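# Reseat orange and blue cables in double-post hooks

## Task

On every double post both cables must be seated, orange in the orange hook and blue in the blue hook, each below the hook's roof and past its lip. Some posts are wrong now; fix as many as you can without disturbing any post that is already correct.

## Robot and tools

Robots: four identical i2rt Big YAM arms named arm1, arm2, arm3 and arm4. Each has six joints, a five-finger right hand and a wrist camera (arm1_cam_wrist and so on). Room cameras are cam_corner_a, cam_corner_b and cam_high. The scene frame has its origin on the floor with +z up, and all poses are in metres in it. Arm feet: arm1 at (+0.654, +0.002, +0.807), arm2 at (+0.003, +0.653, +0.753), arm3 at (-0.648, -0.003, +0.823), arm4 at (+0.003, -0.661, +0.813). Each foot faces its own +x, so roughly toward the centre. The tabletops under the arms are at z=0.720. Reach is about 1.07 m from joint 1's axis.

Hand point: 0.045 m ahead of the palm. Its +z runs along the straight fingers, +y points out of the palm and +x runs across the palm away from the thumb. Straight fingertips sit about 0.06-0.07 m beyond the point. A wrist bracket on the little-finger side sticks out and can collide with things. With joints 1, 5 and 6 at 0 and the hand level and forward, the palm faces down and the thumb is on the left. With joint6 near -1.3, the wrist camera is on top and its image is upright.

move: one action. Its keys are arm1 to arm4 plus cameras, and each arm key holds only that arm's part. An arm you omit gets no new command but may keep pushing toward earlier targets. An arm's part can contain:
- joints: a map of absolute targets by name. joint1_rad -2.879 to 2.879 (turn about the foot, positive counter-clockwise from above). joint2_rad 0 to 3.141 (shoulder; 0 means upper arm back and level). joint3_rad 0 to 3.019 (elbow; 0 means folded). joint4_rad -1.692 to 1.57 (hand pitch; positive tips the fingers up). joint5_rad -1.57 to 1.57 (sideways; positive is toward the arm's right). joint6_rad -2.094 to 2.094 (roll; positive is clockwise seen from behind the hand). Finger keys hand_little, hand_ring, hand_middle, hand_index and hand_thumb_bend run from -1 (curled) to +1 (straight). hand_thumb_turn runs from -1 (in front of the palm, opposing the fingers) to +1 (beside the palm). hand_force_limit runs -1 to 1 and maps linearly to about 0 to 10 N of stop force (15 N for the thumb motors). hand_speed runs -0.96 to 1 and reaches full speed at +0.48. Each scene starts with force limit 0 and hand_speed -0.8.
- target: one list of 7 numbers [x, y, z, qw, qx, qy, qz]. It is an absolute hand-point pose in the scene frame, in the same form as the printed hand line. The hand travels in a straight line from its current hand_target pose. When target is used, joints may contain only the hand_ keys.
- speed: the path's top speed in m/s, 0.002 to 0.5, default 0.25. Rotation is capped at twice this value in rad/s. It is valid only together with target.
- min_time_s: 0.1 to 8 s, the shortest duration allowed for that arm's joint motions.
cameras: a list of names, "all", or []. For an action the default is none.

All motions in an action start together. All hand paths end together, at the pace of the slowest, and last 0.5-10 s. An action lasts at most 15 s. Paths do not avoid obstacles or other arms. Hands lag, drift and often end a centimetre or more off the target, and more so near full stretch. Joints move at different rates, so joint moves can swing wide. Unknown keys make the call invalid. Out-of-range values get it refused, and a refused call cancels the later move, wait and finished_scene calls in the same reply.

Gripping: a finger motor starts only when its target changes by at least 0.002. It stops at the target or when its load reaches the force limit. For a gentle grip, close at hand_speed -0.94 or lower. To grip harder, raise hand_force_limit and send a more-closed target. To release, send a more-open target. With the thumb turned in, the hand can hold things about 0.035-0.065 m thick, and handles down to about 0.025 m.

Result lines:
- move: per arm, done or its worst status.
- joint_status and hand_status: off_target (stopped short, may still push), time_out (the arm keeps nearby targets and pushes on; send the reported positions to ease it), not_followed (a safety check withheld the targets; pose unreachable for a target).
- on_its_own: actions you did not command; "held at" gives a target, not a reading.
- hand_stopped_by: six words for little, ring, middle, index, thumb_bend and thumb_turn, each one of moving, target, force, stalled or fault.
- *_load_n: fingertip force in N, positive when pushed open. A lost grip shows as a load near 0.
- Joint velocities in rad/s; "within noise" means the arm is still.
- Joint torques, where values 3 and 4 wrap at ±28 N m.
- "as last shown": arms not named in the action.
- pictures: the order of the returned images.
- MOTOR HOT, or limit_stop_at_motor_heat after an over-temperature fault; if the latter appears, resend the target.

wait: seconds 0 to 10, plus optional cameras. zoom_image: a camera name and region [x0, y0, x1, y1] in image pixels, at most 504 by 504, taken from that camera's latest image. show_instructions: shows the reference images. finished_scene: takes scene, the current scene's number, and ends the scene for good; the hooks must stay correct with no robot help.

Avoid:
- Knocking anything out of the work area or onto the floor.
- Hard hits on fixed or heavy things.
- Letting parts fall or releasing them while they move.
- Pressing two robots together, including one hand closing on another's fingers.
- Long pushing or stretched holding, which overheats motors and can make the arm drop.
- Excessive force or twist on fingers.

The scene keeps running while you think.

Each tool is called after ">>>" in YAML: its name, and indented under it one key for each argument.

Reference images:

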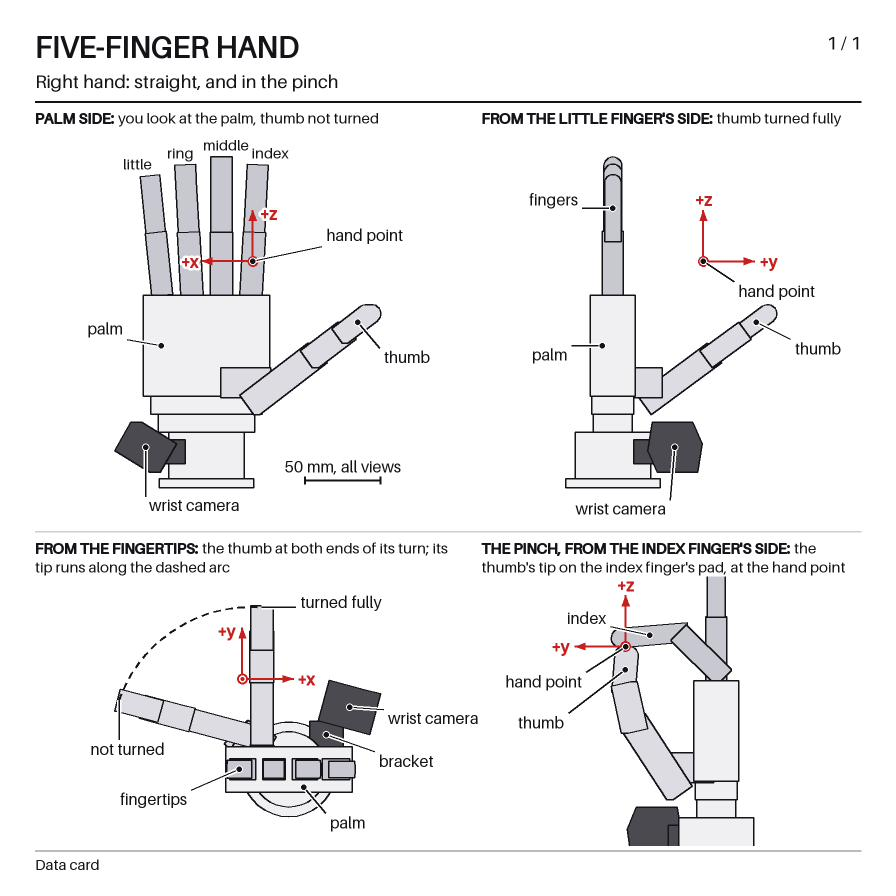

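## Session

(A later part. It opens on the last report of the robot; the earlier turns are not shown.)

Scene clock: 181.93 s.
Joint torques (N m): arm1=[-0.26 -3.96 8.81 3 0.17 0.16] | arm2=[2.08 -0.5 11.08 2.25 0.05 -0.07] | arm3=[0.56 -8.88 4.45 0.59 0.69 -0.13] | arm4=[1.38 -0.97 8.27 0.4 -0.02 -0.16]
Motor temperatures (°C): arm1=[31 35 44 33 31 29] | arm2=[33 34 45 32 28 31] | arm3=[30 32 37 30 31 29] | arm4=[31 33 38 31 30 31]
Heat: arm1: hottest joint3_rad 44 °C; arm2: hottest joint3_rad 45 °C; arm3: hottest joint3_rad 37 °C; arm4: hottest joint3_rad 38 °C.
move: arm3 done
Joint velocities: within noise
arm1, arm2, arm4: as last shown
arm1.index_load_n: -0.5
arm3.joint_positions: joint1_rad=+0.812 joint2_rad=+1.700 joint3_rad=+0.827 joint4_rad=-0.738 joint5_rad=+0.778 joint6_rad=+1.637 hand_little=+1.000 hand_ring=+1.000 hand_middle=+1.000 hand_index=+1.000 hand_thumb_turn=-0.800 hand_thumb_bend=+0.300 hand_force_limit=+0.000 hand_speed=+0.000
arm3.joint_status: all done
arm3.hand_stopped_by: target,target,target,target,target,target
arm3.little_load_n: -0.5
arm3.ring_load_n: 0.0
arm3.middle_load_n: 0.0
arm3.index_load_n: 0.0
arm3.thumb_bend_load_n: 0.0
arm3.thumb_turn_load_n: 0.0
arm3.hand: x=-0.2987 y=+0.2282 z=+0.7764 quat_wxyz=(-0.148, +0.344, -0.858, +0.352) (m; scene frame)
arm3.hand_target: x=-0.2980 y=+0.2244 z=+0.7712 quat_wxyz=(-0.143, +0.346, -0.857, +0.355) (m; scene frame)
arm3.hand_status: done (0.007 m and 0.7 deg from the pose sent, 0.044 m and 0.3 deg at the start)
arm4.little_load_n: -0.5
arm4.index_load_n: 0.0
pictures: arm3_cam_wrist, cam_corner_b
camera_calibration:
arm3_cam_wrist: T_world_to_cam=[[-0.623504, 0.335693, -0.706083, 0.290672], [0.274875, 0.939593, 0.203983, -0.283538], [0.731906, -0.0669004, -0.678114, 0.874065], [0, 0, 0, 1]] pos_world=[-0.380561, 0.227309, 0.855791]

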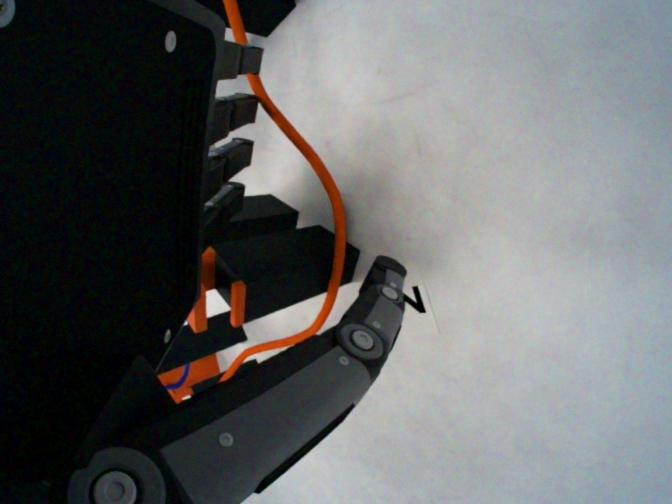

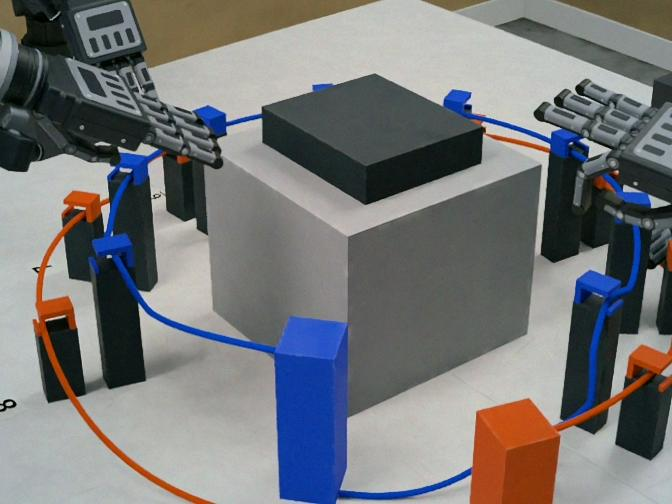

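>>> zoom_image:
  camera: "arm3_cam_wrist"
  region: [190, 150, 430, 390]

Scaled by 2.100 from the camera's 672x504 image, which has a finer 960x720 frame.

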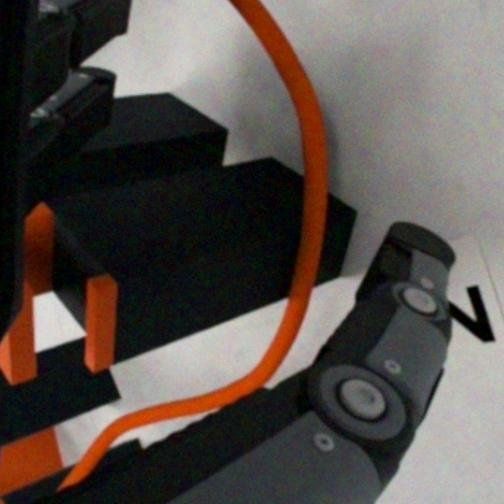

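>>> move:
  arm3: {"target": [-0.279, 0.205, 0.738, 0.1434, -0.3461, 0.8566, -0.3548], "speed": 0.06}
  cameras: ["arm3_cam_wrist", "cam_corner_b"]

>>> zoom_image:
  camera: "arm3_cam_wrist"
  region: [190, 130, 430, 370]

Scene clock: 188.07 s.
Joint torques (N m): arm1=[-0.44 -4.19 8.72 3.19 0.16 0.16] | arm2=[2.08 -0.5 11.1 2.22 0.05 -0.07] | arm3=[0.03 -9.11 3.86 0.66 0.67 -0.14] | arm4=[2.02 -0.73 8.08 0.39 -0.04 -0.08]
Motor temperatures (°C): arm1=[31 35 44 33 31 29] | arm2=[33 34 45 32 28 31] | arm3=[30 32 37 30 31 29] | arm4=[31 33 39 31 30 31]
Heat: arm1: hottest joint3_rad 44 °C; arm2: hottest joint3_rad 45 °C; arm3: hottest joint3_rad 37 °C; arm4: hottest joint3_rad 39 °C.
move: arm3 off_target
Joint velocities: within noise
arm1, arm2, arm4: as last shown
arm1.index_load_n: 0.0
arm2.thumb_bend_load_n: -0.5
arm3.joint_positions: joint1_rad=+0.747 joint2_rad=+1.770 joint3_rad=+0.801 joint4_rad=-0.563 joint5_rad=+0.779 joint6_rad=+1.538 hand_little=+1.000 hand_ring=+1.000 hand_middle=+1.000 hand_index=+1.000 hand_thumb_turn=-0.800 hand_thumb_bend=+0.300 hand_force_limit=+0.000 hand_speed=+0.000
arm3.joint_status: not commanded
arm3.hand_stopped_by: target,target,target,target,target,target
arm3.little_load_n: -0.5
arm3.ring_load_n: 0.0
arm3.middle_load_n: 0.0
arm3.index_load_n: 0.0
arm3.thumb_bend_load_n: 0.5
arm3.thumb_turn_load_n: 0.0
arm3.hand: x=-0.2783 y=+0.2138 z=+0.7457 quat_wxyz=(-0.153, +0.345, -0.857, +0.350) (m; scene frame)
arm3.hand_target: x=-0.2792 y=+0.2050 z=+0.7383 quat_wxyz=(-0.143, +0.346, -0.857, +0.355) (m; scene frame)
arm3.hand_status: off_target (0.012 m and 1.3 deg from the pose sent, 0.049 m and 0.7 deg at the start)
arm4.little_load_n: 0.0
pictures: arm3_cam_wrist, cam_corner_b
camera_calibration:
arm3_cam_wrist: T_world_to_cam=[[-0.620266, 0.336539, -0.708528, 0.289064], [0.268078, 0.939844, 0.211727, -0.276928], [0.73716, -0.0586136, -0.673171, 0.833296], [0, 0, 0, 1]] pos_world=[-0.360738, 0.21183, 0.824394]

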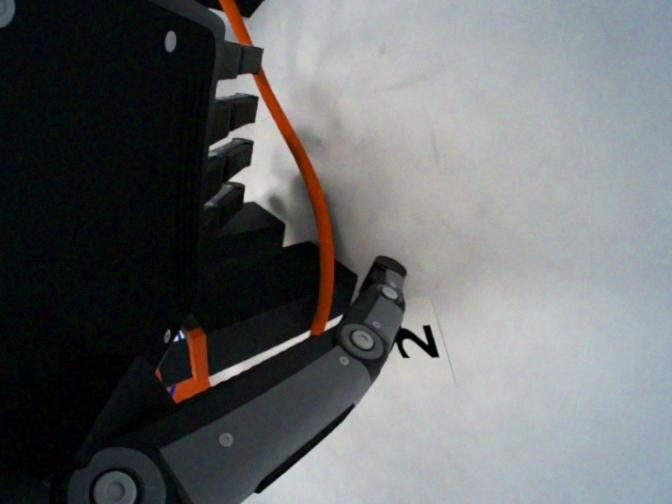

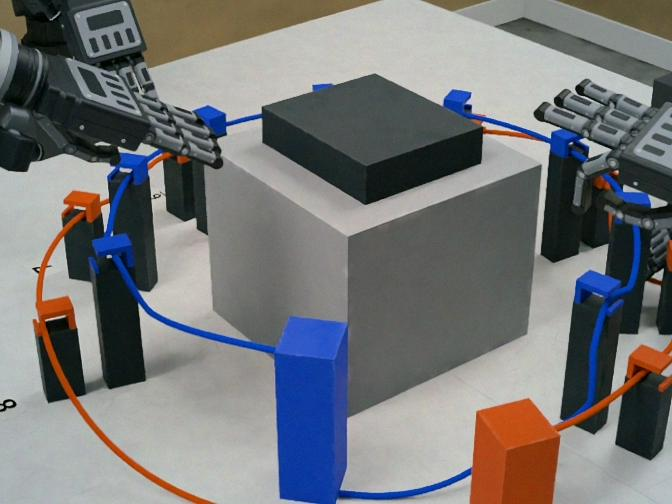

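Scaled by 2.100 from the camera's 672x504 image, which has a finer 960x720 frame.

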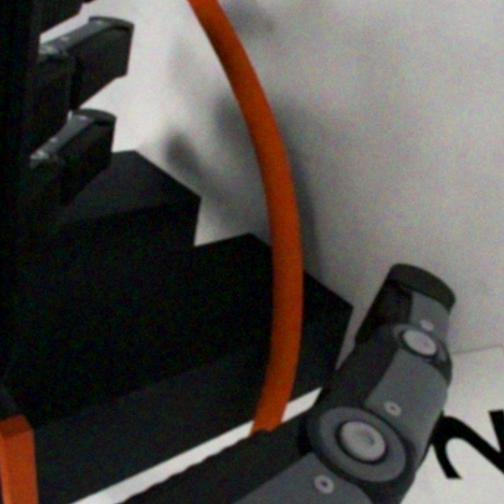

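>>> move:
  arm3: {"joints": {"hand_thumb_bend": -0.05, "hand_index": 0.1, "hand_speed": -0.3, "hand_force_limit": -0.4}}
  cameras: ["arm3_cam_wrist"]

>>> zoom_image:
  camera: "arm3_cam_wrist"
  region: [190, 130, 430, 370]

Scene clock: 191.13 s.
Joint torques (N m): arm1=[-0.26 -3.66 8.68 3.17 0.16 0.16] | arm2=[2.02 -0.5 11.07 2.22 0.05 -0.06] | arm3=[0.15 -9.05 3.82 0.64 0.64 -0.14] | arm4=[1.85 -1.9 8.23 0.43 -0.1 -0.09]
Motor temperatures (°C): arm1=[31 35 44 33 31 29] | arm2=[33 34 45 32 28 31] | arm3=[30 32 37 30 31 29] | arm4=[31 33 39 31 30 31]
Heat: arm1: hottest joint3_rad 44 °C; arm2: hottest joint3_rad 45 °C; arm3: hottest joint3_rad 37 °C; arm4: hottest joint3_rad 39 °C.
move: arm3 done
Joint velocities: within noise
arm1, arm2, arm4: as last shown
arm2.middle_load_n: -0.5
arm2.thumb_bend_load_n: 0.0
arm3.joint_positions: joint1_rad=+0.747 joint2_rad=+1.770 joint3_rad=+0.801 joint4_rad=-0.563 joint5_rad=+0.780 joint6_rad=+1.537 hand_little=+1.000 hand_ring=+1.000 hand_middle=+1.000 hand_index=+0.100 hand_thumb_turn=-0.800 hand_thumb_bend=-0.050 hand_force_limit=-0.400 hand_speed=-0.300
arm3.joint_status: all done
arm3.hand_stopped_by: target,target,target,target,target,target
arm3.little_load_n: -1.0
arm3.ring_load_n: 0.0
arm3.middle_load_n: 0.0
arm3.index_load_n: 0.5
arm3.thumb_bend_load_n: 0.0
arm3.thumb_turn_load_n: 0.0
arm3.hand: x=-0.2781 y=+0.2133 z=+0.7457 quat_wxyz=(-0.153, +0.345, -0.857, +0.350) (m; scene frame)
arm3.hand_target: x=-0.2793 y=+0.2051 z=+0.7383 quat_wxyz=(-0.143, +0.346, -0.857, +0.355) (m; scene frame)
arm3.hand_status: not commanded
arm4.thumb_turn_load_n: 0.5
pictures: arm3_cam_wrist
camera_calibration:
arm3_cam_wrist: T_world_to_cam=[[-0.620349, 0.335728, -0.70884, 0.28976], [0.268111, 0.940084, 0.210613, -0.27584], [0.737078, -0.0593948, -0.673193, 0.833353], [0, 0, 0, 1]] pos_world=[-0.360538, 0.211529, 0.824496]

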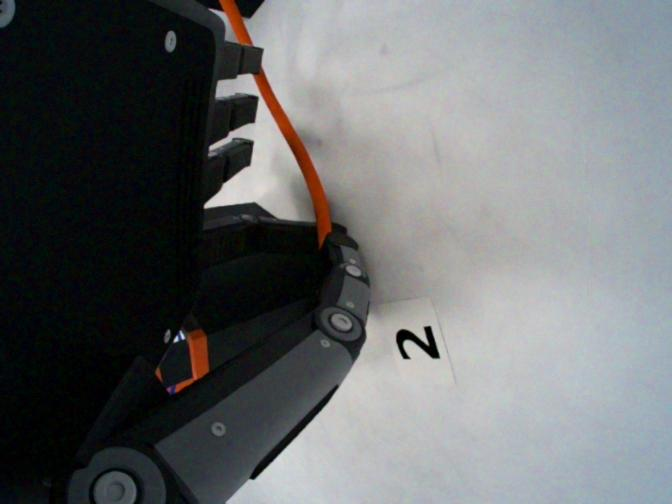

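Scaled by 2.100 from the camera's 672x504 image, which has a finer 960x720 frame.

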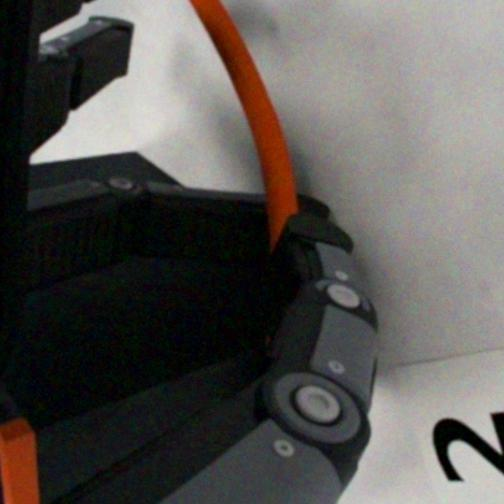

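>>> move:
  arm3: {"joints": {"hand_index": -0.6, "hand_speed": -0.88, "hand_force_limit": -0.45}}
  cameras: ["arm3_cam_wrist", "cam_corner_b"]

>>> zoom_image:
  camera: "arm3_cam_wrist"
  region: [190, 130, 430, 370]

Scene clock: 193.83 s.
Joint torques (N m): arm1=[-0.26 -4.19 8.73 3.06 0.15 0.16] | arm2=[2.14 -0.5 11.08 2.24 0.05 -0.06] | arm3=[0.44 -9.05 3.84 0.62 0.59 -0.13] | arm4=[2.08 -1.61 8.18 0.38 -0.12 -0.11]
Motor temperatures (°C): arm1=[31 35 44 33 31 29] | arm2=[33 34 45 32 28 31] | arm3=[30 32 36 30 31 29] | arm4=[31 33 39 31 30 31]
Heat: arm1: hottest joint3_rad 44 °C; arm2: hottest joint3_rad 45 °C; arm3: hottest joint3_rad 36 °C; arm4: hottest joint3_rad 39 °C.
move: arm3 off_target
Joint velocities: within noise
arm1, arm2, arm4: as last shown
arm2.middle_load_n: 0.0
arm2.thumb_turn_load_n: -0.5
arm3.joint_positions: joint1_rad=+0.744 joint2_rad=+1.770 joint3_rad=+0.801 joint4_rad=-0.562 joint5_rad=+0.781 joint6_rad=+1.537 hand_little=+1.000 hand_ring=+1.000 hand_middle=+1.000 hand_index=-0.087 hand_thumb_turn=-0.800 hand_thumb_bend=-0.050 hand_force_limit=-0.450 hand_speed=-0.880
arm3.joint_status: hand_index off_target (ended at -0.087, target -0.600); the others done
arm3.hand_stopped_by: target,target,target,force,target,target
arm3.little_load_n: -1.5
arm3.ring_load_n: 0.0
arm3.middle_load_n: 0.0
arm3.index_load_n: 3.0
arm3.thumb_bend_load_n: 1.5
arm3.thumb_turn_load_n: 0.0
arm3.hand: x=-0.2771 y=+0.2122 z=+0.7459 quat_wxyz=(-0.153, +0.343, -0.858, +0.351) (m; scene frame)
arm3.hand_target: x=-0.2791 y=+0.2051 z=+0.7383 quat_wxyz=(-0.143, +0.346, -0.857, +0.355) (m; scene frame)
arm3.hand_status: not commanded
arm4.thumb_turn_load_n: 0.0
pictures: arm3_cam_wrist, cam_corner_b
camera_calibration:
arm3_cam_wrist: T_world_to_cam=[[-0.617957, 0.337387, -0.710141, 0.292174], [0.270634, 0.939326, 0.21077, -0.274385], [0.738165, -0.0619412, -0.671771, 0.832402], [0, 0, 0, 1]] pos_world=[-0.359641, 0.210722, 0.824501]

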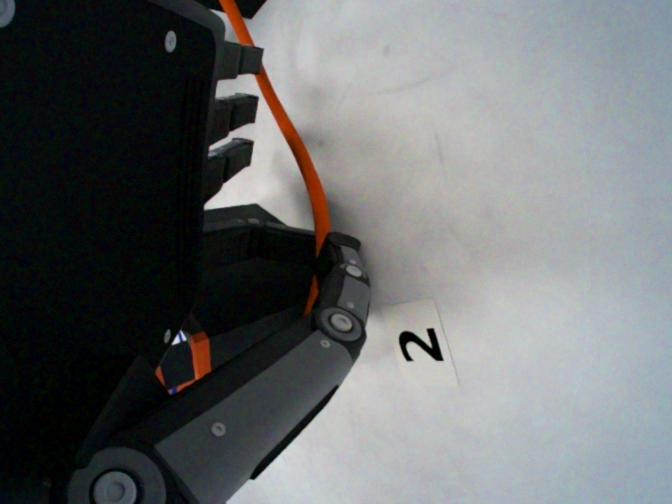

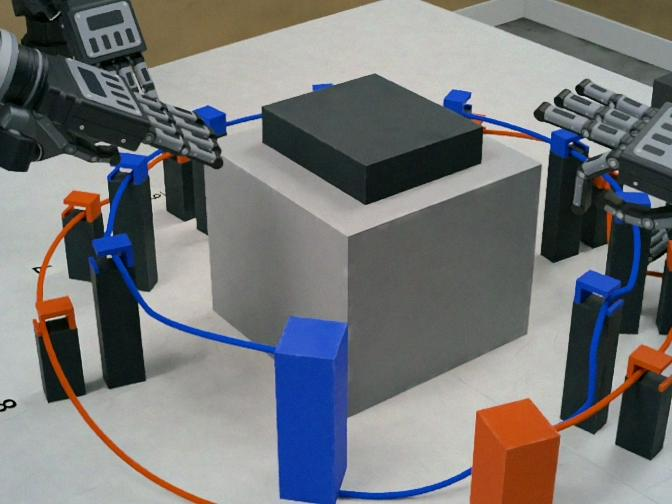

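Scaled by 2.100 from the camera's 672x504 image, which has a finer 960x720 frame.

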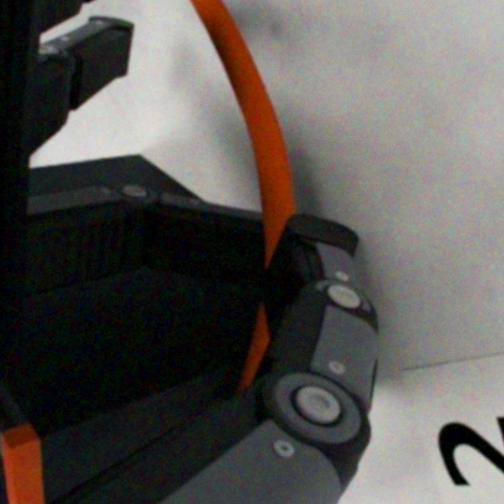

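>>> move:
  arm3: {"target": [-0.286, 0.2095, 0.807, 0.1434, -0.3461, 0.8566, -0.3548], "speed": 0.06}
  cameras: ["arm3_cam_wrist", "cam_corner_b"]

>>> zoom_image:
  camera: "arm3_cam_wrist"
  region: [190, 130, 430, 370]

>>> zoom_image:
  camera: "cam_corner_b"
  region: [572, 150, 672, 290]

Scene clock: 230.83 s.
Joint torques (N m): arm1=[-0.09 -4.07 8.64 3.1 0.14 0.19] | arm2=[2.08 -0.5 11.1 2.25 0.05 -0.06] | arm3=[1.61 -10.99 6.82 -0.53 0.63 -0.05] | arm4=[2.08 -1.44 8.36 0.46 -0.01 -0.11]
Motor temperatures (°C): arm1=[31 35 45 33 31 29] | arm2=[33 34 45 32 28 31] | arm3=[30 33 35 30 31 29] | arm4=[31 33 40 31 30 31]
Heat: arm1: hottest joint3_rad 45 °C; arm2: hottest joint3_rad 45 °C; arm3: hottest joint3_rad 35 °C; arm4: hottest joint3_rad 40 °C.
move: arm3 off_target
Joint velocities: within noise
arm1, arm2, arm4: as last shown
arm2.thumb_turn_load_n: 0.0
arm3.joint_positions: joint1_rad=+0.747 joint2_rad=+1.640 joint3_rad=+0.805 joint4_rad=-0.764 joint5_rad=+0.781 joint6_rad=+1.552 hand_little=+1.000 hand_ring=+1.000 hand_middle=+1.000 hand_index=-0.088 hand_thumb_turn=-0.800 hand_thumb_bend=-0.050 hand_force_limit=-0.450 hand_speed=-0.880
arm3.joint_status: not commanded
arm3.hand_stopped_by: target,target,target,force,target,target
arm3.little_load_n: 0.0
arm3.ring_load_n: -0.5
arm3.middle_load_n: 0.0
arm3.index_load_n: 0.5
arm3.thumb_bend_load_n: 0.0
arm3.thumb_turn_load_n: 0.0
arm3.hand: x=-0.2954 y=+0.1973 z=+0.7909 quat_wxyz=(-0.127, +0.351, -0.855, +0.360) (m; scene frame)
arm3.hand_target: x=-0.2862 y=+0.2092 z=+0.8069 quat_wxyz=(-0.143, +0.346, -0.857, +0.355) (m; scene frame)
arm3.hand_status: off_target (0.022 m and 2.1 deg from the pose sent, 0.062 m and 1.2 deg at the start)
arm4.middle_load_n: -0.5
pictures: arm3_cam_wrist, cam_corner_b
camera_calibration:
arm3_cam_wrist: T_world_to_cam=[[-0.64591, 0.314503, -0.695621, 0.302632], [0.284912, 0.94467, 0.162552, -0.223623], [0.708256, -0.0931969, -0.699777, 0.894605], [0, 0, 0, 1]] pos_world=[-0.374423, 0.199446, 0.872892]

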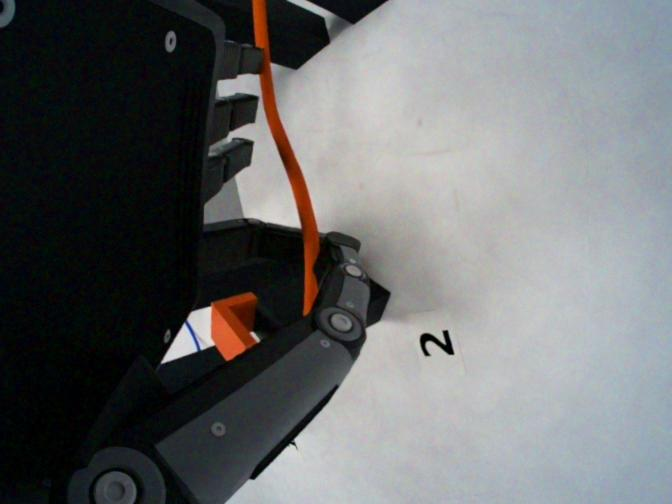

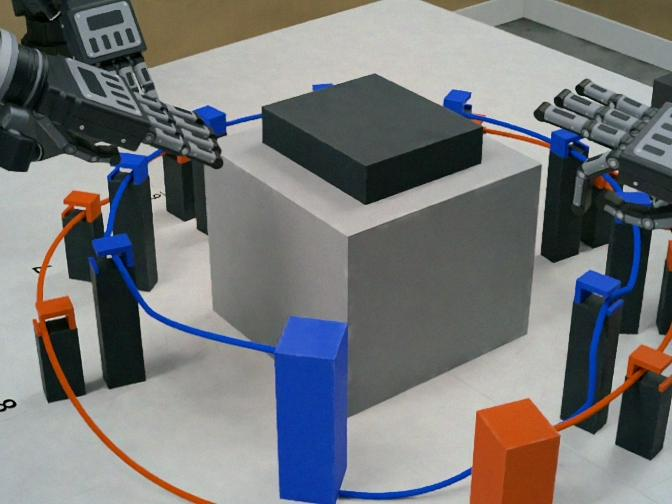

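Scaled by 2.100 from the camera's 672x504 image, which has a finer 960x720 frame.

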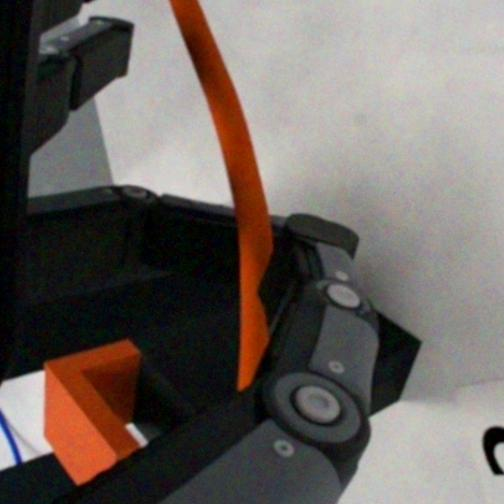

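Scaled by 3.600 from the camera's 672x504 image, which has a finer 960x720 frame.

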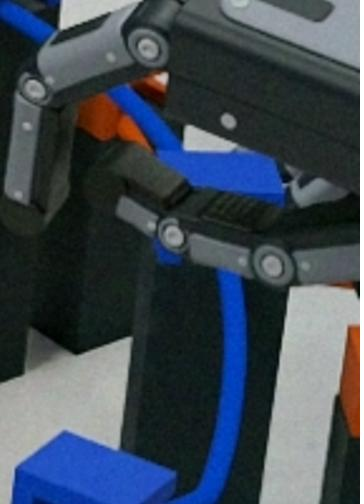

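>>> move:
  arm3: {"target": [-0.2845, 0.2155, 0.819, 0.1434, -0.3461, 0.8566, -0.3548], "speed": 0.03}
  arm2: {"joints": {"joint1_rad": -0.84, "hand_index": 1.0, "hand_speed": -0.2}, "min_time_s": 2.0}
  cameras: ["arm3_cam_wrist", "arm2_cam_wrist", "cam_corner_b"]

>>> zoom_image:
  camera: "arm3_cam_wrist"
  region: [190, 130, 430, 370]

Scene clock: 236.00 s.
Joint torques (N m): arm1=[-0.21 -3.9 8.8 3.11 0.17 0.16] | arm2=[0.97 -0.56 11.1 2.21 0.11 -0.06] | arm3=[1.49 -11.58 7.28 -0.36 0.62 0.01] | arm4=[1.49 -1.32 8.36 0.23 0.01 -0.1]
Motor temperatures (°C): arm1=[31 35 45 33 31 29] | arm2=[33 34 45 32 28 31] | arm3=[30 33 35 30 31 29] | arm4=[31 33 40 31 30 31]
Heat: arm1: hottest joint3_rad 45 °C; arm2: hottest joint3_rad 45 °C; arm3: hottest joint3_rad 35 °C; arm4: hottest joint3_rad 40 °C.
move: arm2 done; arm3 off_target
Joint velocities: within noise
arm1, arm4: as last shown
arm2.joint_positions: joint1_rad=-0.836 joint2_rad=+0.603 joint3_rad=+0.269 joint4_rad=+0.433 joint5_rad=-0.458 joint6_rad=-0.182 hand_little=+1.000 hand_ring=+1.000 hand_middle=+1.000 hand_index=+1.000 hand_thumb_turn=-0.800 hand_thumb_bend=-0.100 hand_force_limit=-0.500 hand_speed=-0.200
arm2.joint_status: all done
arm2.hand_stopped_by: target,target,target,target,target,target
arm2.little_load_n: 0.0
arm2.ring_load_n: 0.0
arm2.middle_load_n: 0.0
arm2.index_load_n: 0.0
arm2.thumb_bend_load_n: 0.0
arm2.thumb_turn_load_n: 0.0
arm2.hand: x=-0.1757 y=+0.3325 z=+0.9916 quat_wxyz=(+0.205, -0.034, -0.671, +0.712) (m; scene frame)
arm2.hand_target: x=-0.1763 y=+0.3333 z=+0.9942 quat_wxyz=(+0.208, -0.034, -0.665, +0.716) (m; scene frame)
arm2.hand_status: not commanded
arm3.joint_positions: joint1_rad=+0.755 joint2_rad=+1.632 joint3_rad=+0.826 joint4_rad=-0.818 joint5_rad=+0.781 joint6_rad=+1.560 hand_little=+1.000 hand_ring=+1.000 hand_middle=+1.000 hand_index=-0.088 hand_thumb_turn=-0.800 hand_thumb_bend=-0.050 hand_force_limit=-0.450 hand_speed=-0.880
arm3.joint_status: not commanded
arm3.hand_stopped_by: target,target,target,force,target,target
arm3.little_load_n: 0.0
arm3.ring_load_n: 0.0
arm3.middle_load_n: 0.0
arm3.index_load_n: 0.0
arm3.thumb_bend_load_n: 0.0
arm3.thumb_turn_load_n: 0.0
arm3.hand: x=-0.2974 y=+0.1991 z=+0.7990 quat_wxyz=(-0.119, +0.355, -0.853, +0.364) (m; scene frame)
arm3.hand_target: x=-0.2850 y=+0.2149 z=+0.8190 quat_wxyz=(-0.143, +0.346, -0.857, +0.355) (m; scene frame)
arm3.hand_status: off_target (0.029 m and 3.2 deg from the pose sent, 0.035 m and 2.1 deg at the start)
arm4.middle_load_n: 0.0
pictures: arm2_cam_wrist, arm3_cam_wrist, cam_corner_b
camera_calibration:
arm2_cam_wrist: T_world_to_cam=[[-0.478956, 0.0712754, -0.874941, 0.761504], [0.862641, 0.222877, -0.454067, 0.525882], [0.16264, -0.972238, -0.168233, 0.63216], [0, 0, 0, 1]] pos_world=[-0.191735, 0.443127, 1.01141]
arm3_cam_wrist: T_world_to_cam=[[-0.656076, 0.304156, -0.690691, 0.301491], [0.285708, 0.947174, 0.145712, -0.212838], [0.698524, -0.101737, -0.708318, 0.907561], [0, 0, 0, 1]] pos_world=[-0.375343, 0.202227, 0.882092]

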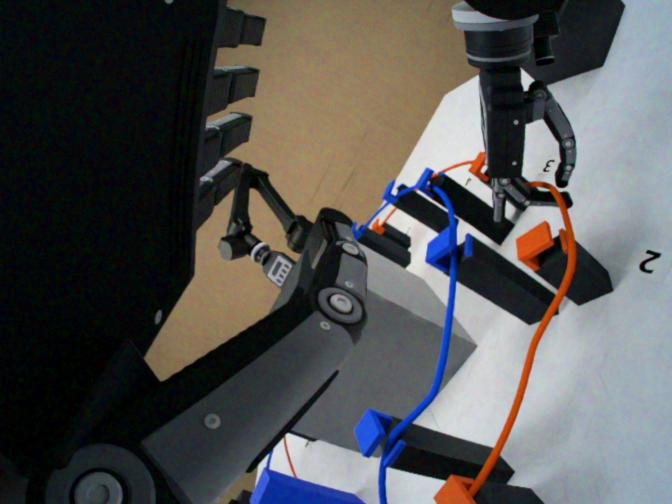

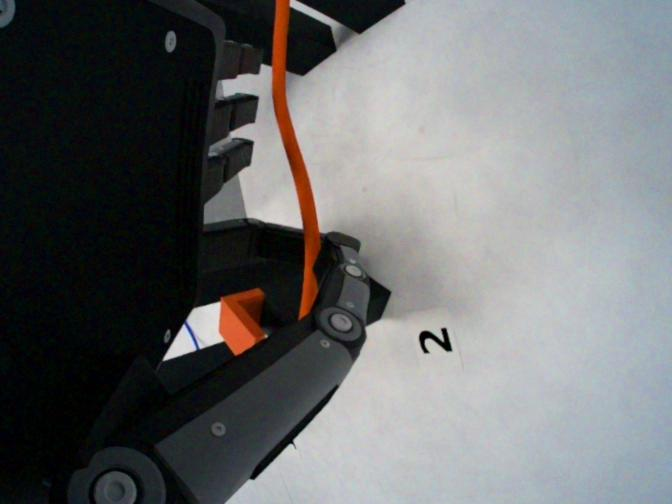

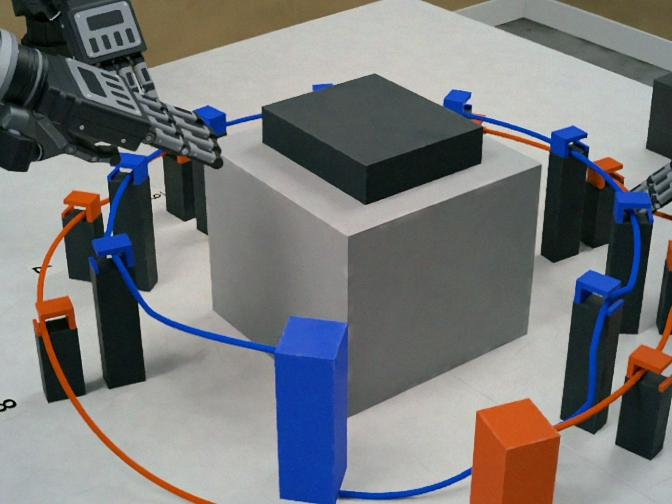

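Scaled by 2.100 from the camera's 672x504 image, which has a finer 960x720 frame.

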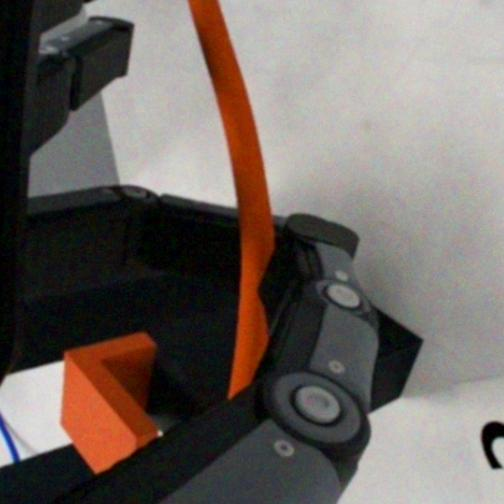

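>>> zoom_image:
  camera: "arm2_cam_wrist"
  region: [420, 130, 640, 350]

Scaled by 2.291 from the camera's 672x504 image, which has a finer 960x720 frame.

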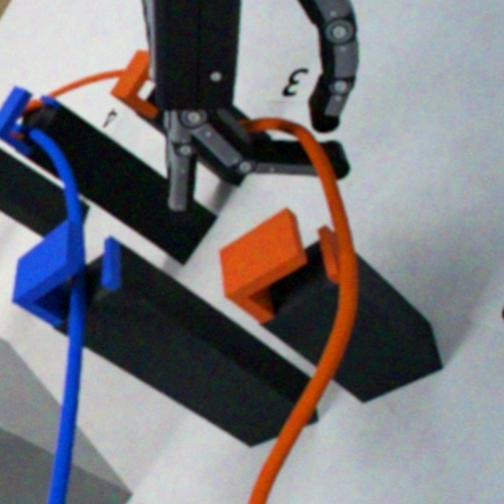

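>>> zoom_image:
  camera: "arm2_cam_wrist"
  region: [500, 170, 620, 290]

Scaled by 4.200 from the camera's 672x504 image, which has a finer 960x720 frame.

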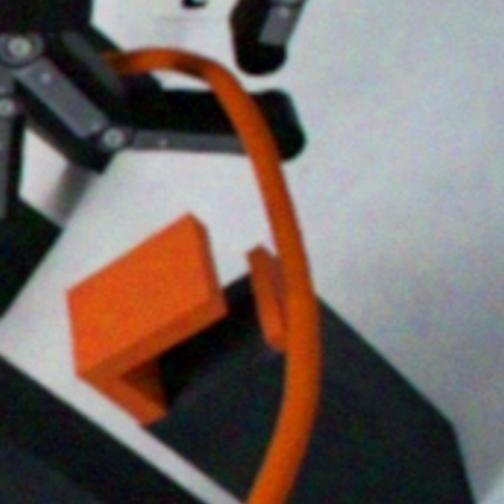

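>>> move:
  arm3: {"target": [-0.2785, 0.2225, 0.831, 0.1434, -0.3461, 0.8566, -0.3548], "speed": 0.03}
  cameras: ["arm3_cam_wrist", "arm2_cam_wrist"]

>>> zoom_image:
  camera: "arm2_cam_wrist"
  region: [500, 170, 620, 290]

>>> zoom_image:
  camera: "arm3_cam_wrist"
  region: [190, 130, 430, 370]

Scene clock: 240.67 s.
Joint torques (N m): arm1=[-0.15 -3.9 8.65 3.08 0.16 0.17] | arm2=[1.03 -0.5 11.1 2.26 0.11 -0.06] | arm3=[1.73 -11.69 7.76 -0.28 0.62 0.03] | arm4=[1.38 -2.49 8.32 0.43 -0.05 -0.11]
Motor temperatures (°C): arm1=[31 35 45 33 31 29] | arm2=[33 34 45 32 28 31] | arm3=[30 33 35 30 31 29] | arm4=[31 33 40 31 30 31]
Heat: arm1: hottest joint3_rad 45 °C; arm2: hottest joint3_rad 45 °C; arm3: hottest joint3_rad 35 °C; arm4: hottest joint3_rad 40 °C.
move: arm3 off_target
Joint velocities: within noise
arm1, arm2, arm4: as last shown
arm3.joint_positions: joint1_rad=+0.757 joint2_rad=+1.630 joint3_rad=+0.859 joint4_rad=-0.863 joint5_rad=+0.781 joint6_rad=+1.562 hand_little=+1.000 hand_ring=+1.000 hand_middle=+1.000 hand_index=-0.088 hand_thumb_turn=-0.800 hand_thumb_bend=-0.050 hand_force_limit=-0.450 hand_speed=-0.880
arm3.joint_status: not commanded
arm3.hand_stopped_by: target,target,target,force,target,target
arm3.little_load_n: -0.5
arm3.ring_load_n: 0.0
arm3.middle_load_n: 0.0
arm3.index_load_n: 0.0
arm3.thumb_bend_load_n: 0.0
arm3.thumb_turn_load_n: 0.0
arm3.hand: x=-0.2933 y=+0.2040 z=+0.8084 quat_wxyz=(-0.115, +0.357, -0.852, +0.365) (m; scene frame)
arm3.hand_target: x=-0.2792 y=+0.2218 z=+0.8311 quat_wxyz=(-0.143, +0.346, -0.857, +0.355) (m; scene frame)
arm3.hand_status: off_target (0.033 m and 3.7 deg from the pose sent, 0.044 m and 3.2 deg at the start)
arm4.middle_load_n: 0.5
pictures: arm2_cam_wrist, arm3_cam_wrist
camera_calibration:
arm2_cam_wrist: T_world_to_cam=[[-0.478956, 0.0712754, -0.874941, 0.761504], [0.862641, 0.222877, -0.454067, 0.525882], [0.16264, -0.972238, -0.168233, 0.63216], [0, 0, 0, 1]] pos_world=[-0.191735, 0.443127, 1.01141]
arm3_cam_wrist: T_world_to_cam=[[-0.660743, 0.299473, -0.688284, 0.306797], [0.286058, 0.948228, 0.137963, -0.213875], [0.693967, -0.105731, -0.712201, 0.91452], [0, 0, 0, 1]] pos_world=[-0.370752, 0.207618, 0.891992]

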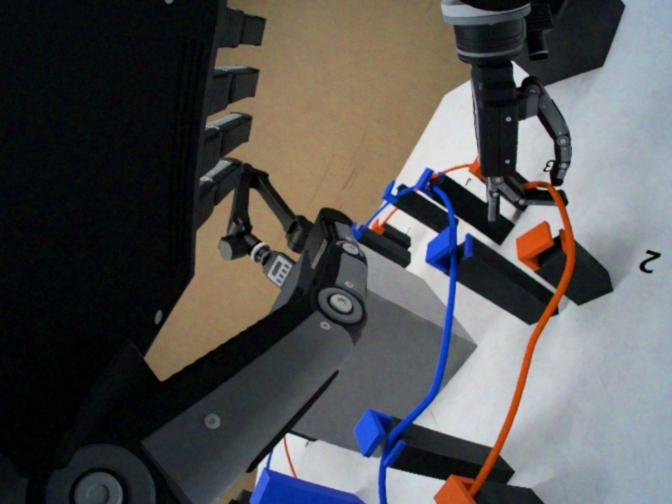

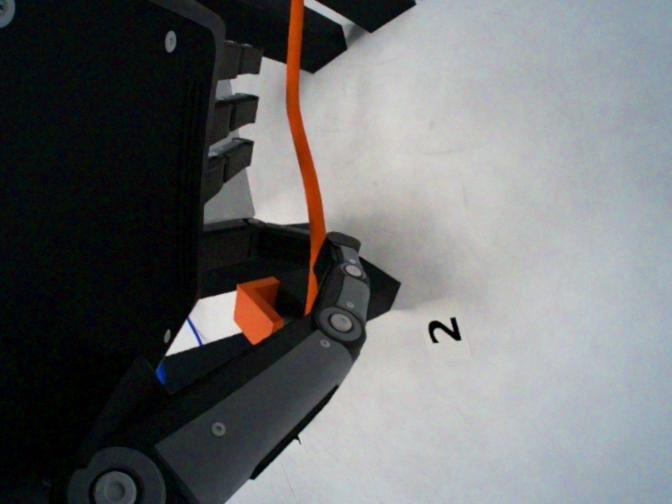

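Scaled by 4.200 from the camera's 672x504 image, which has a finer 960x720 frame.

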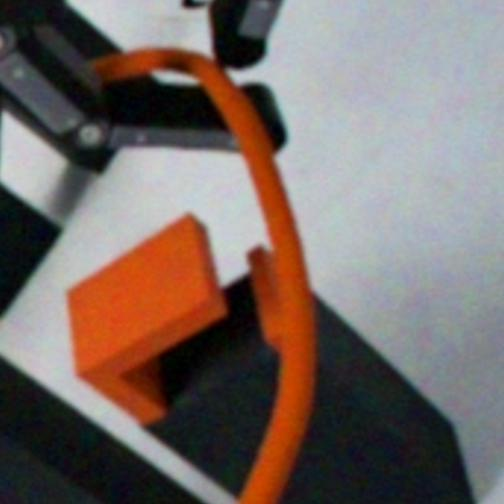

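Scaled by 2.100 from the camera's 672x504 image, which has a finer 960x720 frame.

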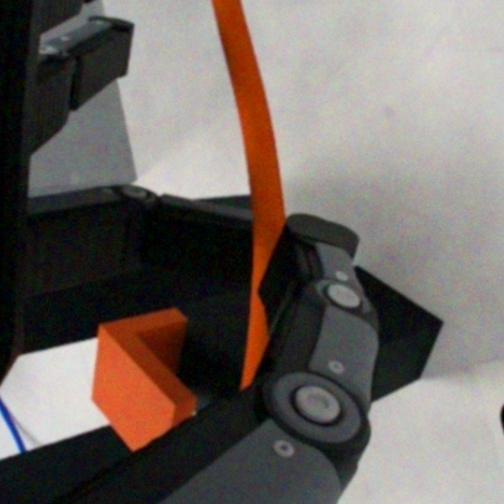

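>>> move:
  arm3: {"joints": {"hand_thumb_bend": -0.32, "hand_speed": -0.7, "hand_force_limit": -0.3}}
  cameras: ["arm3_cam_wrist", "arm2_cam_wrist"]

>>> zoom_image:
  camera: "arm3_cam_wrist"
  region: [230, 180, 400, 350]

>>> zoom_image:
  camera: "arm2_cam_wrist"
  region: [490, 140, 610, 260]

Scene clock: 242.90 s.
Joint torques (N m): arm1=[-0.03 -3.72 8.7 3.06 0.16 0.18] | arm2=[1.03 -0.44 11.1 2.24 0.11 -0.06] | arm3=[1.73 -11.69 7.8 -0.31 0.61 0.03] | arm4=[1.85 -1.14 8.28 0.2 -0.05 -0.06]
Motor temperatures (°C): arm1=[31 35 45 33 31 29] | arm2=[33 34 45 32 28 31] | arm3=[30 33 35 30 31 29] | arm4=[31 33 40 31 30 31]
Heat: arm1: hottest joint3_rad 45 °C; arm2: hottest joint3_rad 45 °C; arm3: hottest joint3_rad 35 °C; arm4: hottest joint3_rad 40 °C.
move: arm3 off_target
Joint velocities: within noise
arm1.joint_positions: joint1_rad=+0.153 joint2_rad=+0.809 joint3_rad=+0.578 joint4_rad=-0.292 joint5_rad=+0.325 joint6_rad=+0.340 hand_little=+1.000 hand_ring=+1.000 hand_middle=+1.000 hand_index=+1.000 hand_thumb_turn=-0.800 hand_thumb_bend=-0.150 hand_force_limit=-0.500 hand_speed=-0.400
arm1.joint_status: not commanded
arm1.hand_stopped_by: target,target,target,target,target,target
arm1.little_load_n: 0.0
arm1.ring_load_n: -0.5
arm1.middle_load_n: 0.0
arm1.index_load_n: 0.0
arm1.thumb_bend_load_n: 0.0
arm1.thumb_turn_load_n: 0.0
arm1.hand: x=+0.2616 y=-0.0481 z=+0.9930 quat_wxyz=(+0.371, -0.707, -0.488, +0.354) (m; scene frame)
arm1.hand_target: x=+0.2597 y=-0.0509 z=+0.9993 quat_wxyz=(+0.373, -0.703, -0.483, +0.365) (m; scene frame)
arm1.hand_status: not commanded
arm2: as last shown
arm2.index_load_n: -0.5
arm3.joint_positions: joint1_rad=+0.757 joint2_rad=+1.630 joint3_rad=+0.859 joint4_rad=-0.863 joint5_rad=+0.781 joint6_rad=+1.562 hand_little=+1.000 hand_ring=+1.000 hand_middle=+1.000 hand_index=-0.087 hand_thumb_turn=-0.800 hand_thumb_bend=-0.274 hand_force_limit=-0.300 hand_speed=-0.700
arm3.joint_status: hand_thumb_bend off_target (ended at -0.274, target -0.320); the others done
arm3.hand_stopped_by: target,target,target,force,force,target
arm3.little_load_n: 0.0
arm3.ring_load_n: 0.0
arm3.middle_load_n: 0.0
arm3.index_load_n: 4.0
arm3.thumb_bend_load_n: 4.0
arm3.thumb_turn_load_n: 1.5
arm3.hand: x=-0.2933 y=+0.2040 z=+0.8084 quat_wxyz=(-0.115, +0.357, -0.852, +0.365) (m; scene frame)
arm3.hand_target: x=-0.2792 y=+0.2218 z=+0.8311 quat_wxyz=(-0.143, +0.346, -0.857, +0.355) (m; scene frame)
arm3.hand_status: not commanded
arm4.joint_positions: joint1_rad=-0.311 joint2_rad=+0.812 joint3_rad=+0.470 joint4_rad=-0.676 joint5_rad=-0.171 joint6_rad=-0.296 hand_little=+1.000 hand_ring=+1.000 hand_middle=+1.000 hand_index=+1.000 hand_thumb_turn=-0.800 hand_thumb_bend=-0.150 hand_force_limit=-0.500 hand_speed=-0.400
arm4.joint_status: not commanded
arm4.hand_stopped_by: target,target,target,target,target,target
arm4.little_load_n: 0.0
arm4.ring_load_n: 0.0
arm4.middle_load_n: 0.0
arm4.index_load_n: 0.0
arm4.thumb_bend_load_n: 0.0
arm4.thumb_turn_load_n: 0.0
arm4.hand: x=+0.0444 y=-0.4083 z=+0.8752 quat_wxyz=(-0.279, +0.960, +0.003, +0.004) (m; scene frame)
arm4.hand_target: x=+0.0421 y=-0.4093 z=+0.8764 quat_wxyz=(-0.278, +0.960, +0.012, +0.004) (m; scene frame)
arm4.hand_status: not commanded
pictures: arm2_cam_wrist, arm3_cam_wrist
camera_calibration:
arm2_cam_wrist: T_world_to_cam=[[-0.478956, 0.0712754, -0.874941, 0.761504], [0.862641, 0.222877, -0.454067, 0.525882], [0.16264, -0.972238, -0.168233, 0.63216], [0, 0, 0, 1]] pos_world=[-0.191735, 0.443127, 1.01141]
arm3_cam_wrist: T_world_to_cam=[[-0.660743, 0.299473, -0.688284, 0.306797], [0.286058, 0.948228, 0.137963, -0.213875], [0.693967, -0.105731, -0.712201, 0.91452], [0, 0, 0, 1]] pos_world=[-0.370752, 0.207618, 0.891992]

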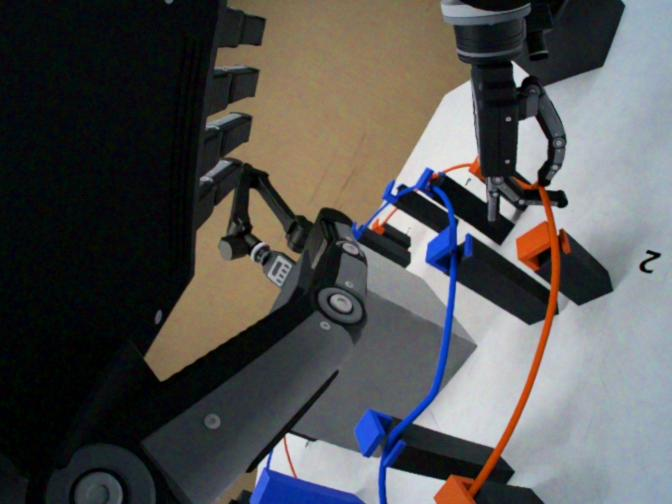

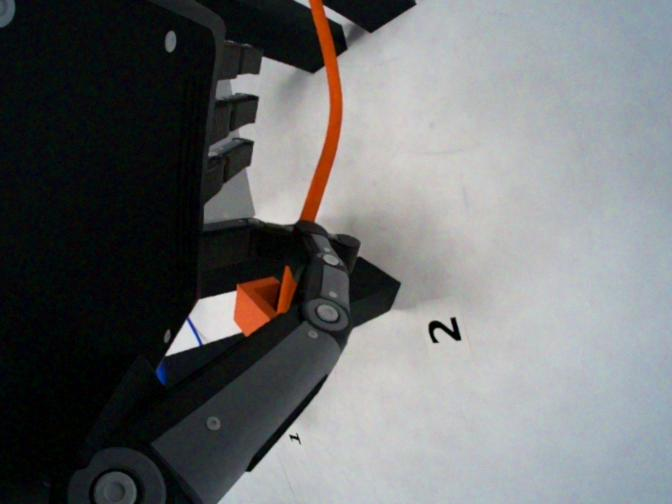

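Scaled by 2.965 from the camera's 672x504 image, which has a finer 960x720 frame.

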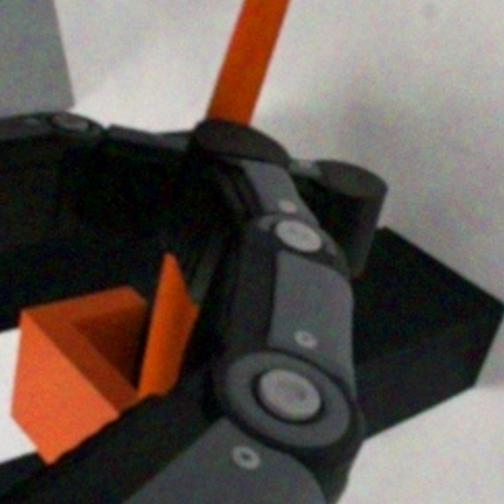

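Scaled by 4.200 from the camera's 672x504 image, which has a finer 960x720 frame.

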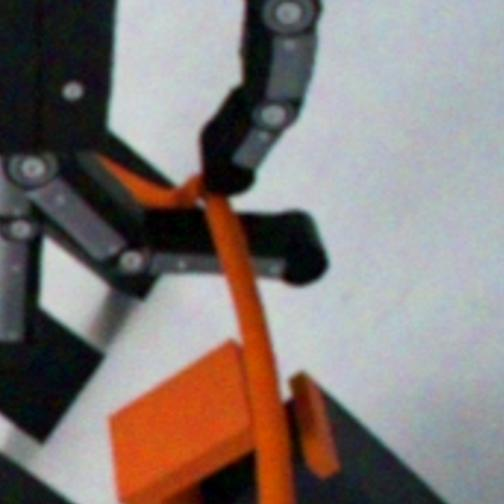

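>>> move:
  arm3: {"target": [-0.2963, 0.2006, 0.797, 0.125, -0.353, 0.854, -0.361], "speed": 0.03}
  cameras: ["arm3_cam_wrist", "arm2_cam_wrist"]

>>> zoom_image:
  camera: "arm2_cam_wrist"
  region: [490, 160, 610, 280]

>>> zoom_image:
  camera: "arm3_cam_wrist"
  region: [230, 180, 400, 350]

Scene clock: 247.97 s.
Joint torques (N m): arm1=[-0.32 -3.9 8.79 3.03 0.14 0.13] | arm2=[0.97 -0.44 11.11 2.25 0.11 -0.06] | arm3=[0.97 -9 4.66 0.5 0.56 -0.09] | arm4=[1.79 -2.02 8.23 0.55 0 -0.05]
Motor temperatures (°C): arm1=[31 35 45 33 31 29] | arm2=[33 34 45 32 28 31] | arm3=[30 33 35 30 31 29] | arm4=[31 33 40 31 30 31]
Heat: arm1: hottest joint3_rad 45 °C; arm2: hottest joint3_rad 45 °C; arm3: hottest joint3_rad 35 °C; arm4: hottest joint3_rad 40 °C.
move: arm3 done
Joint velocities: within noise
arm1, arm2, arm4: as last shown
arm1.ring_load_n: 0.0
arm1.thumb_bend_load_n: 0.5
arm2.index_load_n: 0.0
arm2.thumb_bend_load_n: 0.5
arm3.joint_positions: joint1_rad=+0.757 joint2_rad=+1.630 joint3_rad=+0.822 joint4_rad=-0.803 joint5_rad=+0.781 joint6_rad=+1.562 hand_little=+1.000 hand_ring=+1.000 hand_middle=+1.000 hand_index=-0.087 hand_thumb_turn=-0.800 hand_thumb_bend=-0.274 hand_force_limit=-0.300 hand_speed=-0.700
arm3.joint_status: not commanded
arm3.hand_stopped_by: target,target,target,force,force,target
arm3.little_load_n: 0.0
arm3.ring_load_n: 0.0
arm3.middle_load_n: 0.0
arm3.index_load_n: 3.5
arm3.thumb_bend_load_n: 4.0
arm3.thumb_turn_load_n: 1.5
arm3.hand: x=-0.2961 y=+0.2014 z=+0.7991 quat_wxyz=(-0.125, +0.352, -0.854, +0.361) (m; scene frame)
arm3.hand_target: x=-0.2963 y=+0.2006 z=+0.7970 quat_wxyz=(-0.125, +0.353, -0.854, +0.361) (m; scene frame)
arm3.hand_status: done (0.002 m and 0.1 deg from the pose sent, 0.012 m and 1.3 deg at the start)
pictures: arm2_cam_wrist, arm3_cam_wrist
camera_calibration:
arm2_cam_wrist: T_world_to_cam=[[-0.478956, 0.0712754, -0.874941, 0.761504], [0.862641, 0.222877, -0.454067, 0.525882], [0.16264, -0.972238, -0.168233, 0.63216], [0, 0, 0, 1]] pos_world=[-0.191735, 0.443127, 1.01141]
arm3_cam_wrist: T_world_to_cam=[[-0.648749, 0.31088, -0.694607, 0.305681], [0.283435, 0.945789, 0.158578, -0.226108], [0.706251, -0.0939987, -0.701694, 0.9024], [0, 0, 0, 1]] pos_world=[-0.374924, 0.203645, 0.881392]

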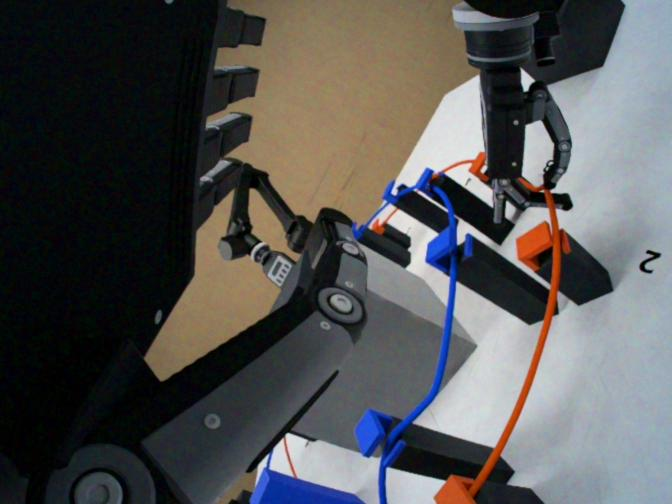

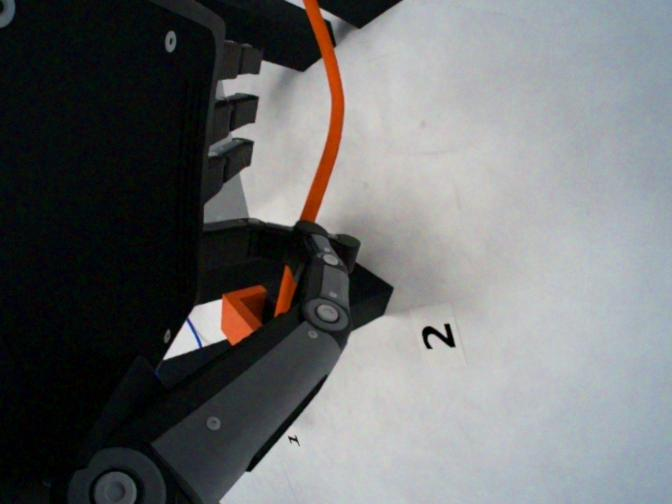

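Scaled by 4.200 from the camera's 672x504 image, which has a finer 960x720 frame.

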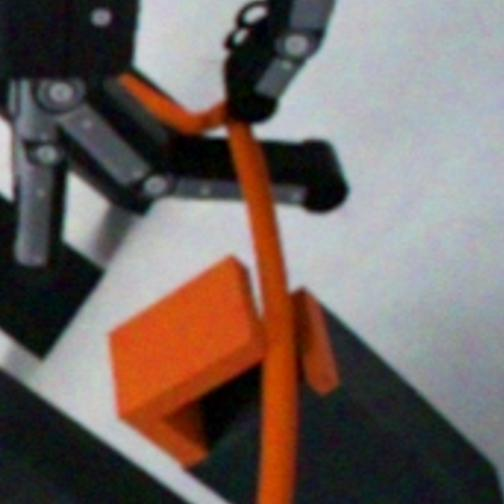

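Scaled by 2.965 from the camera's 672x504 image, which has a finer 960x720 frame.

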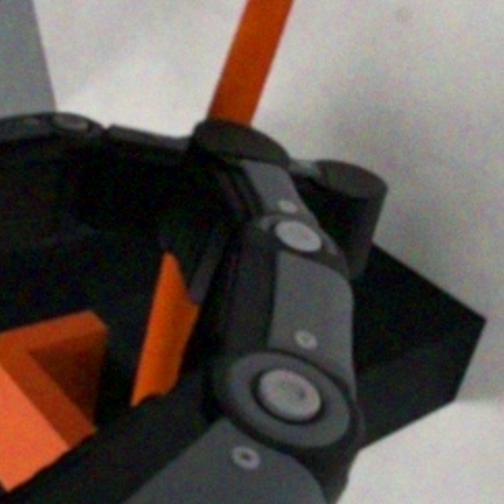

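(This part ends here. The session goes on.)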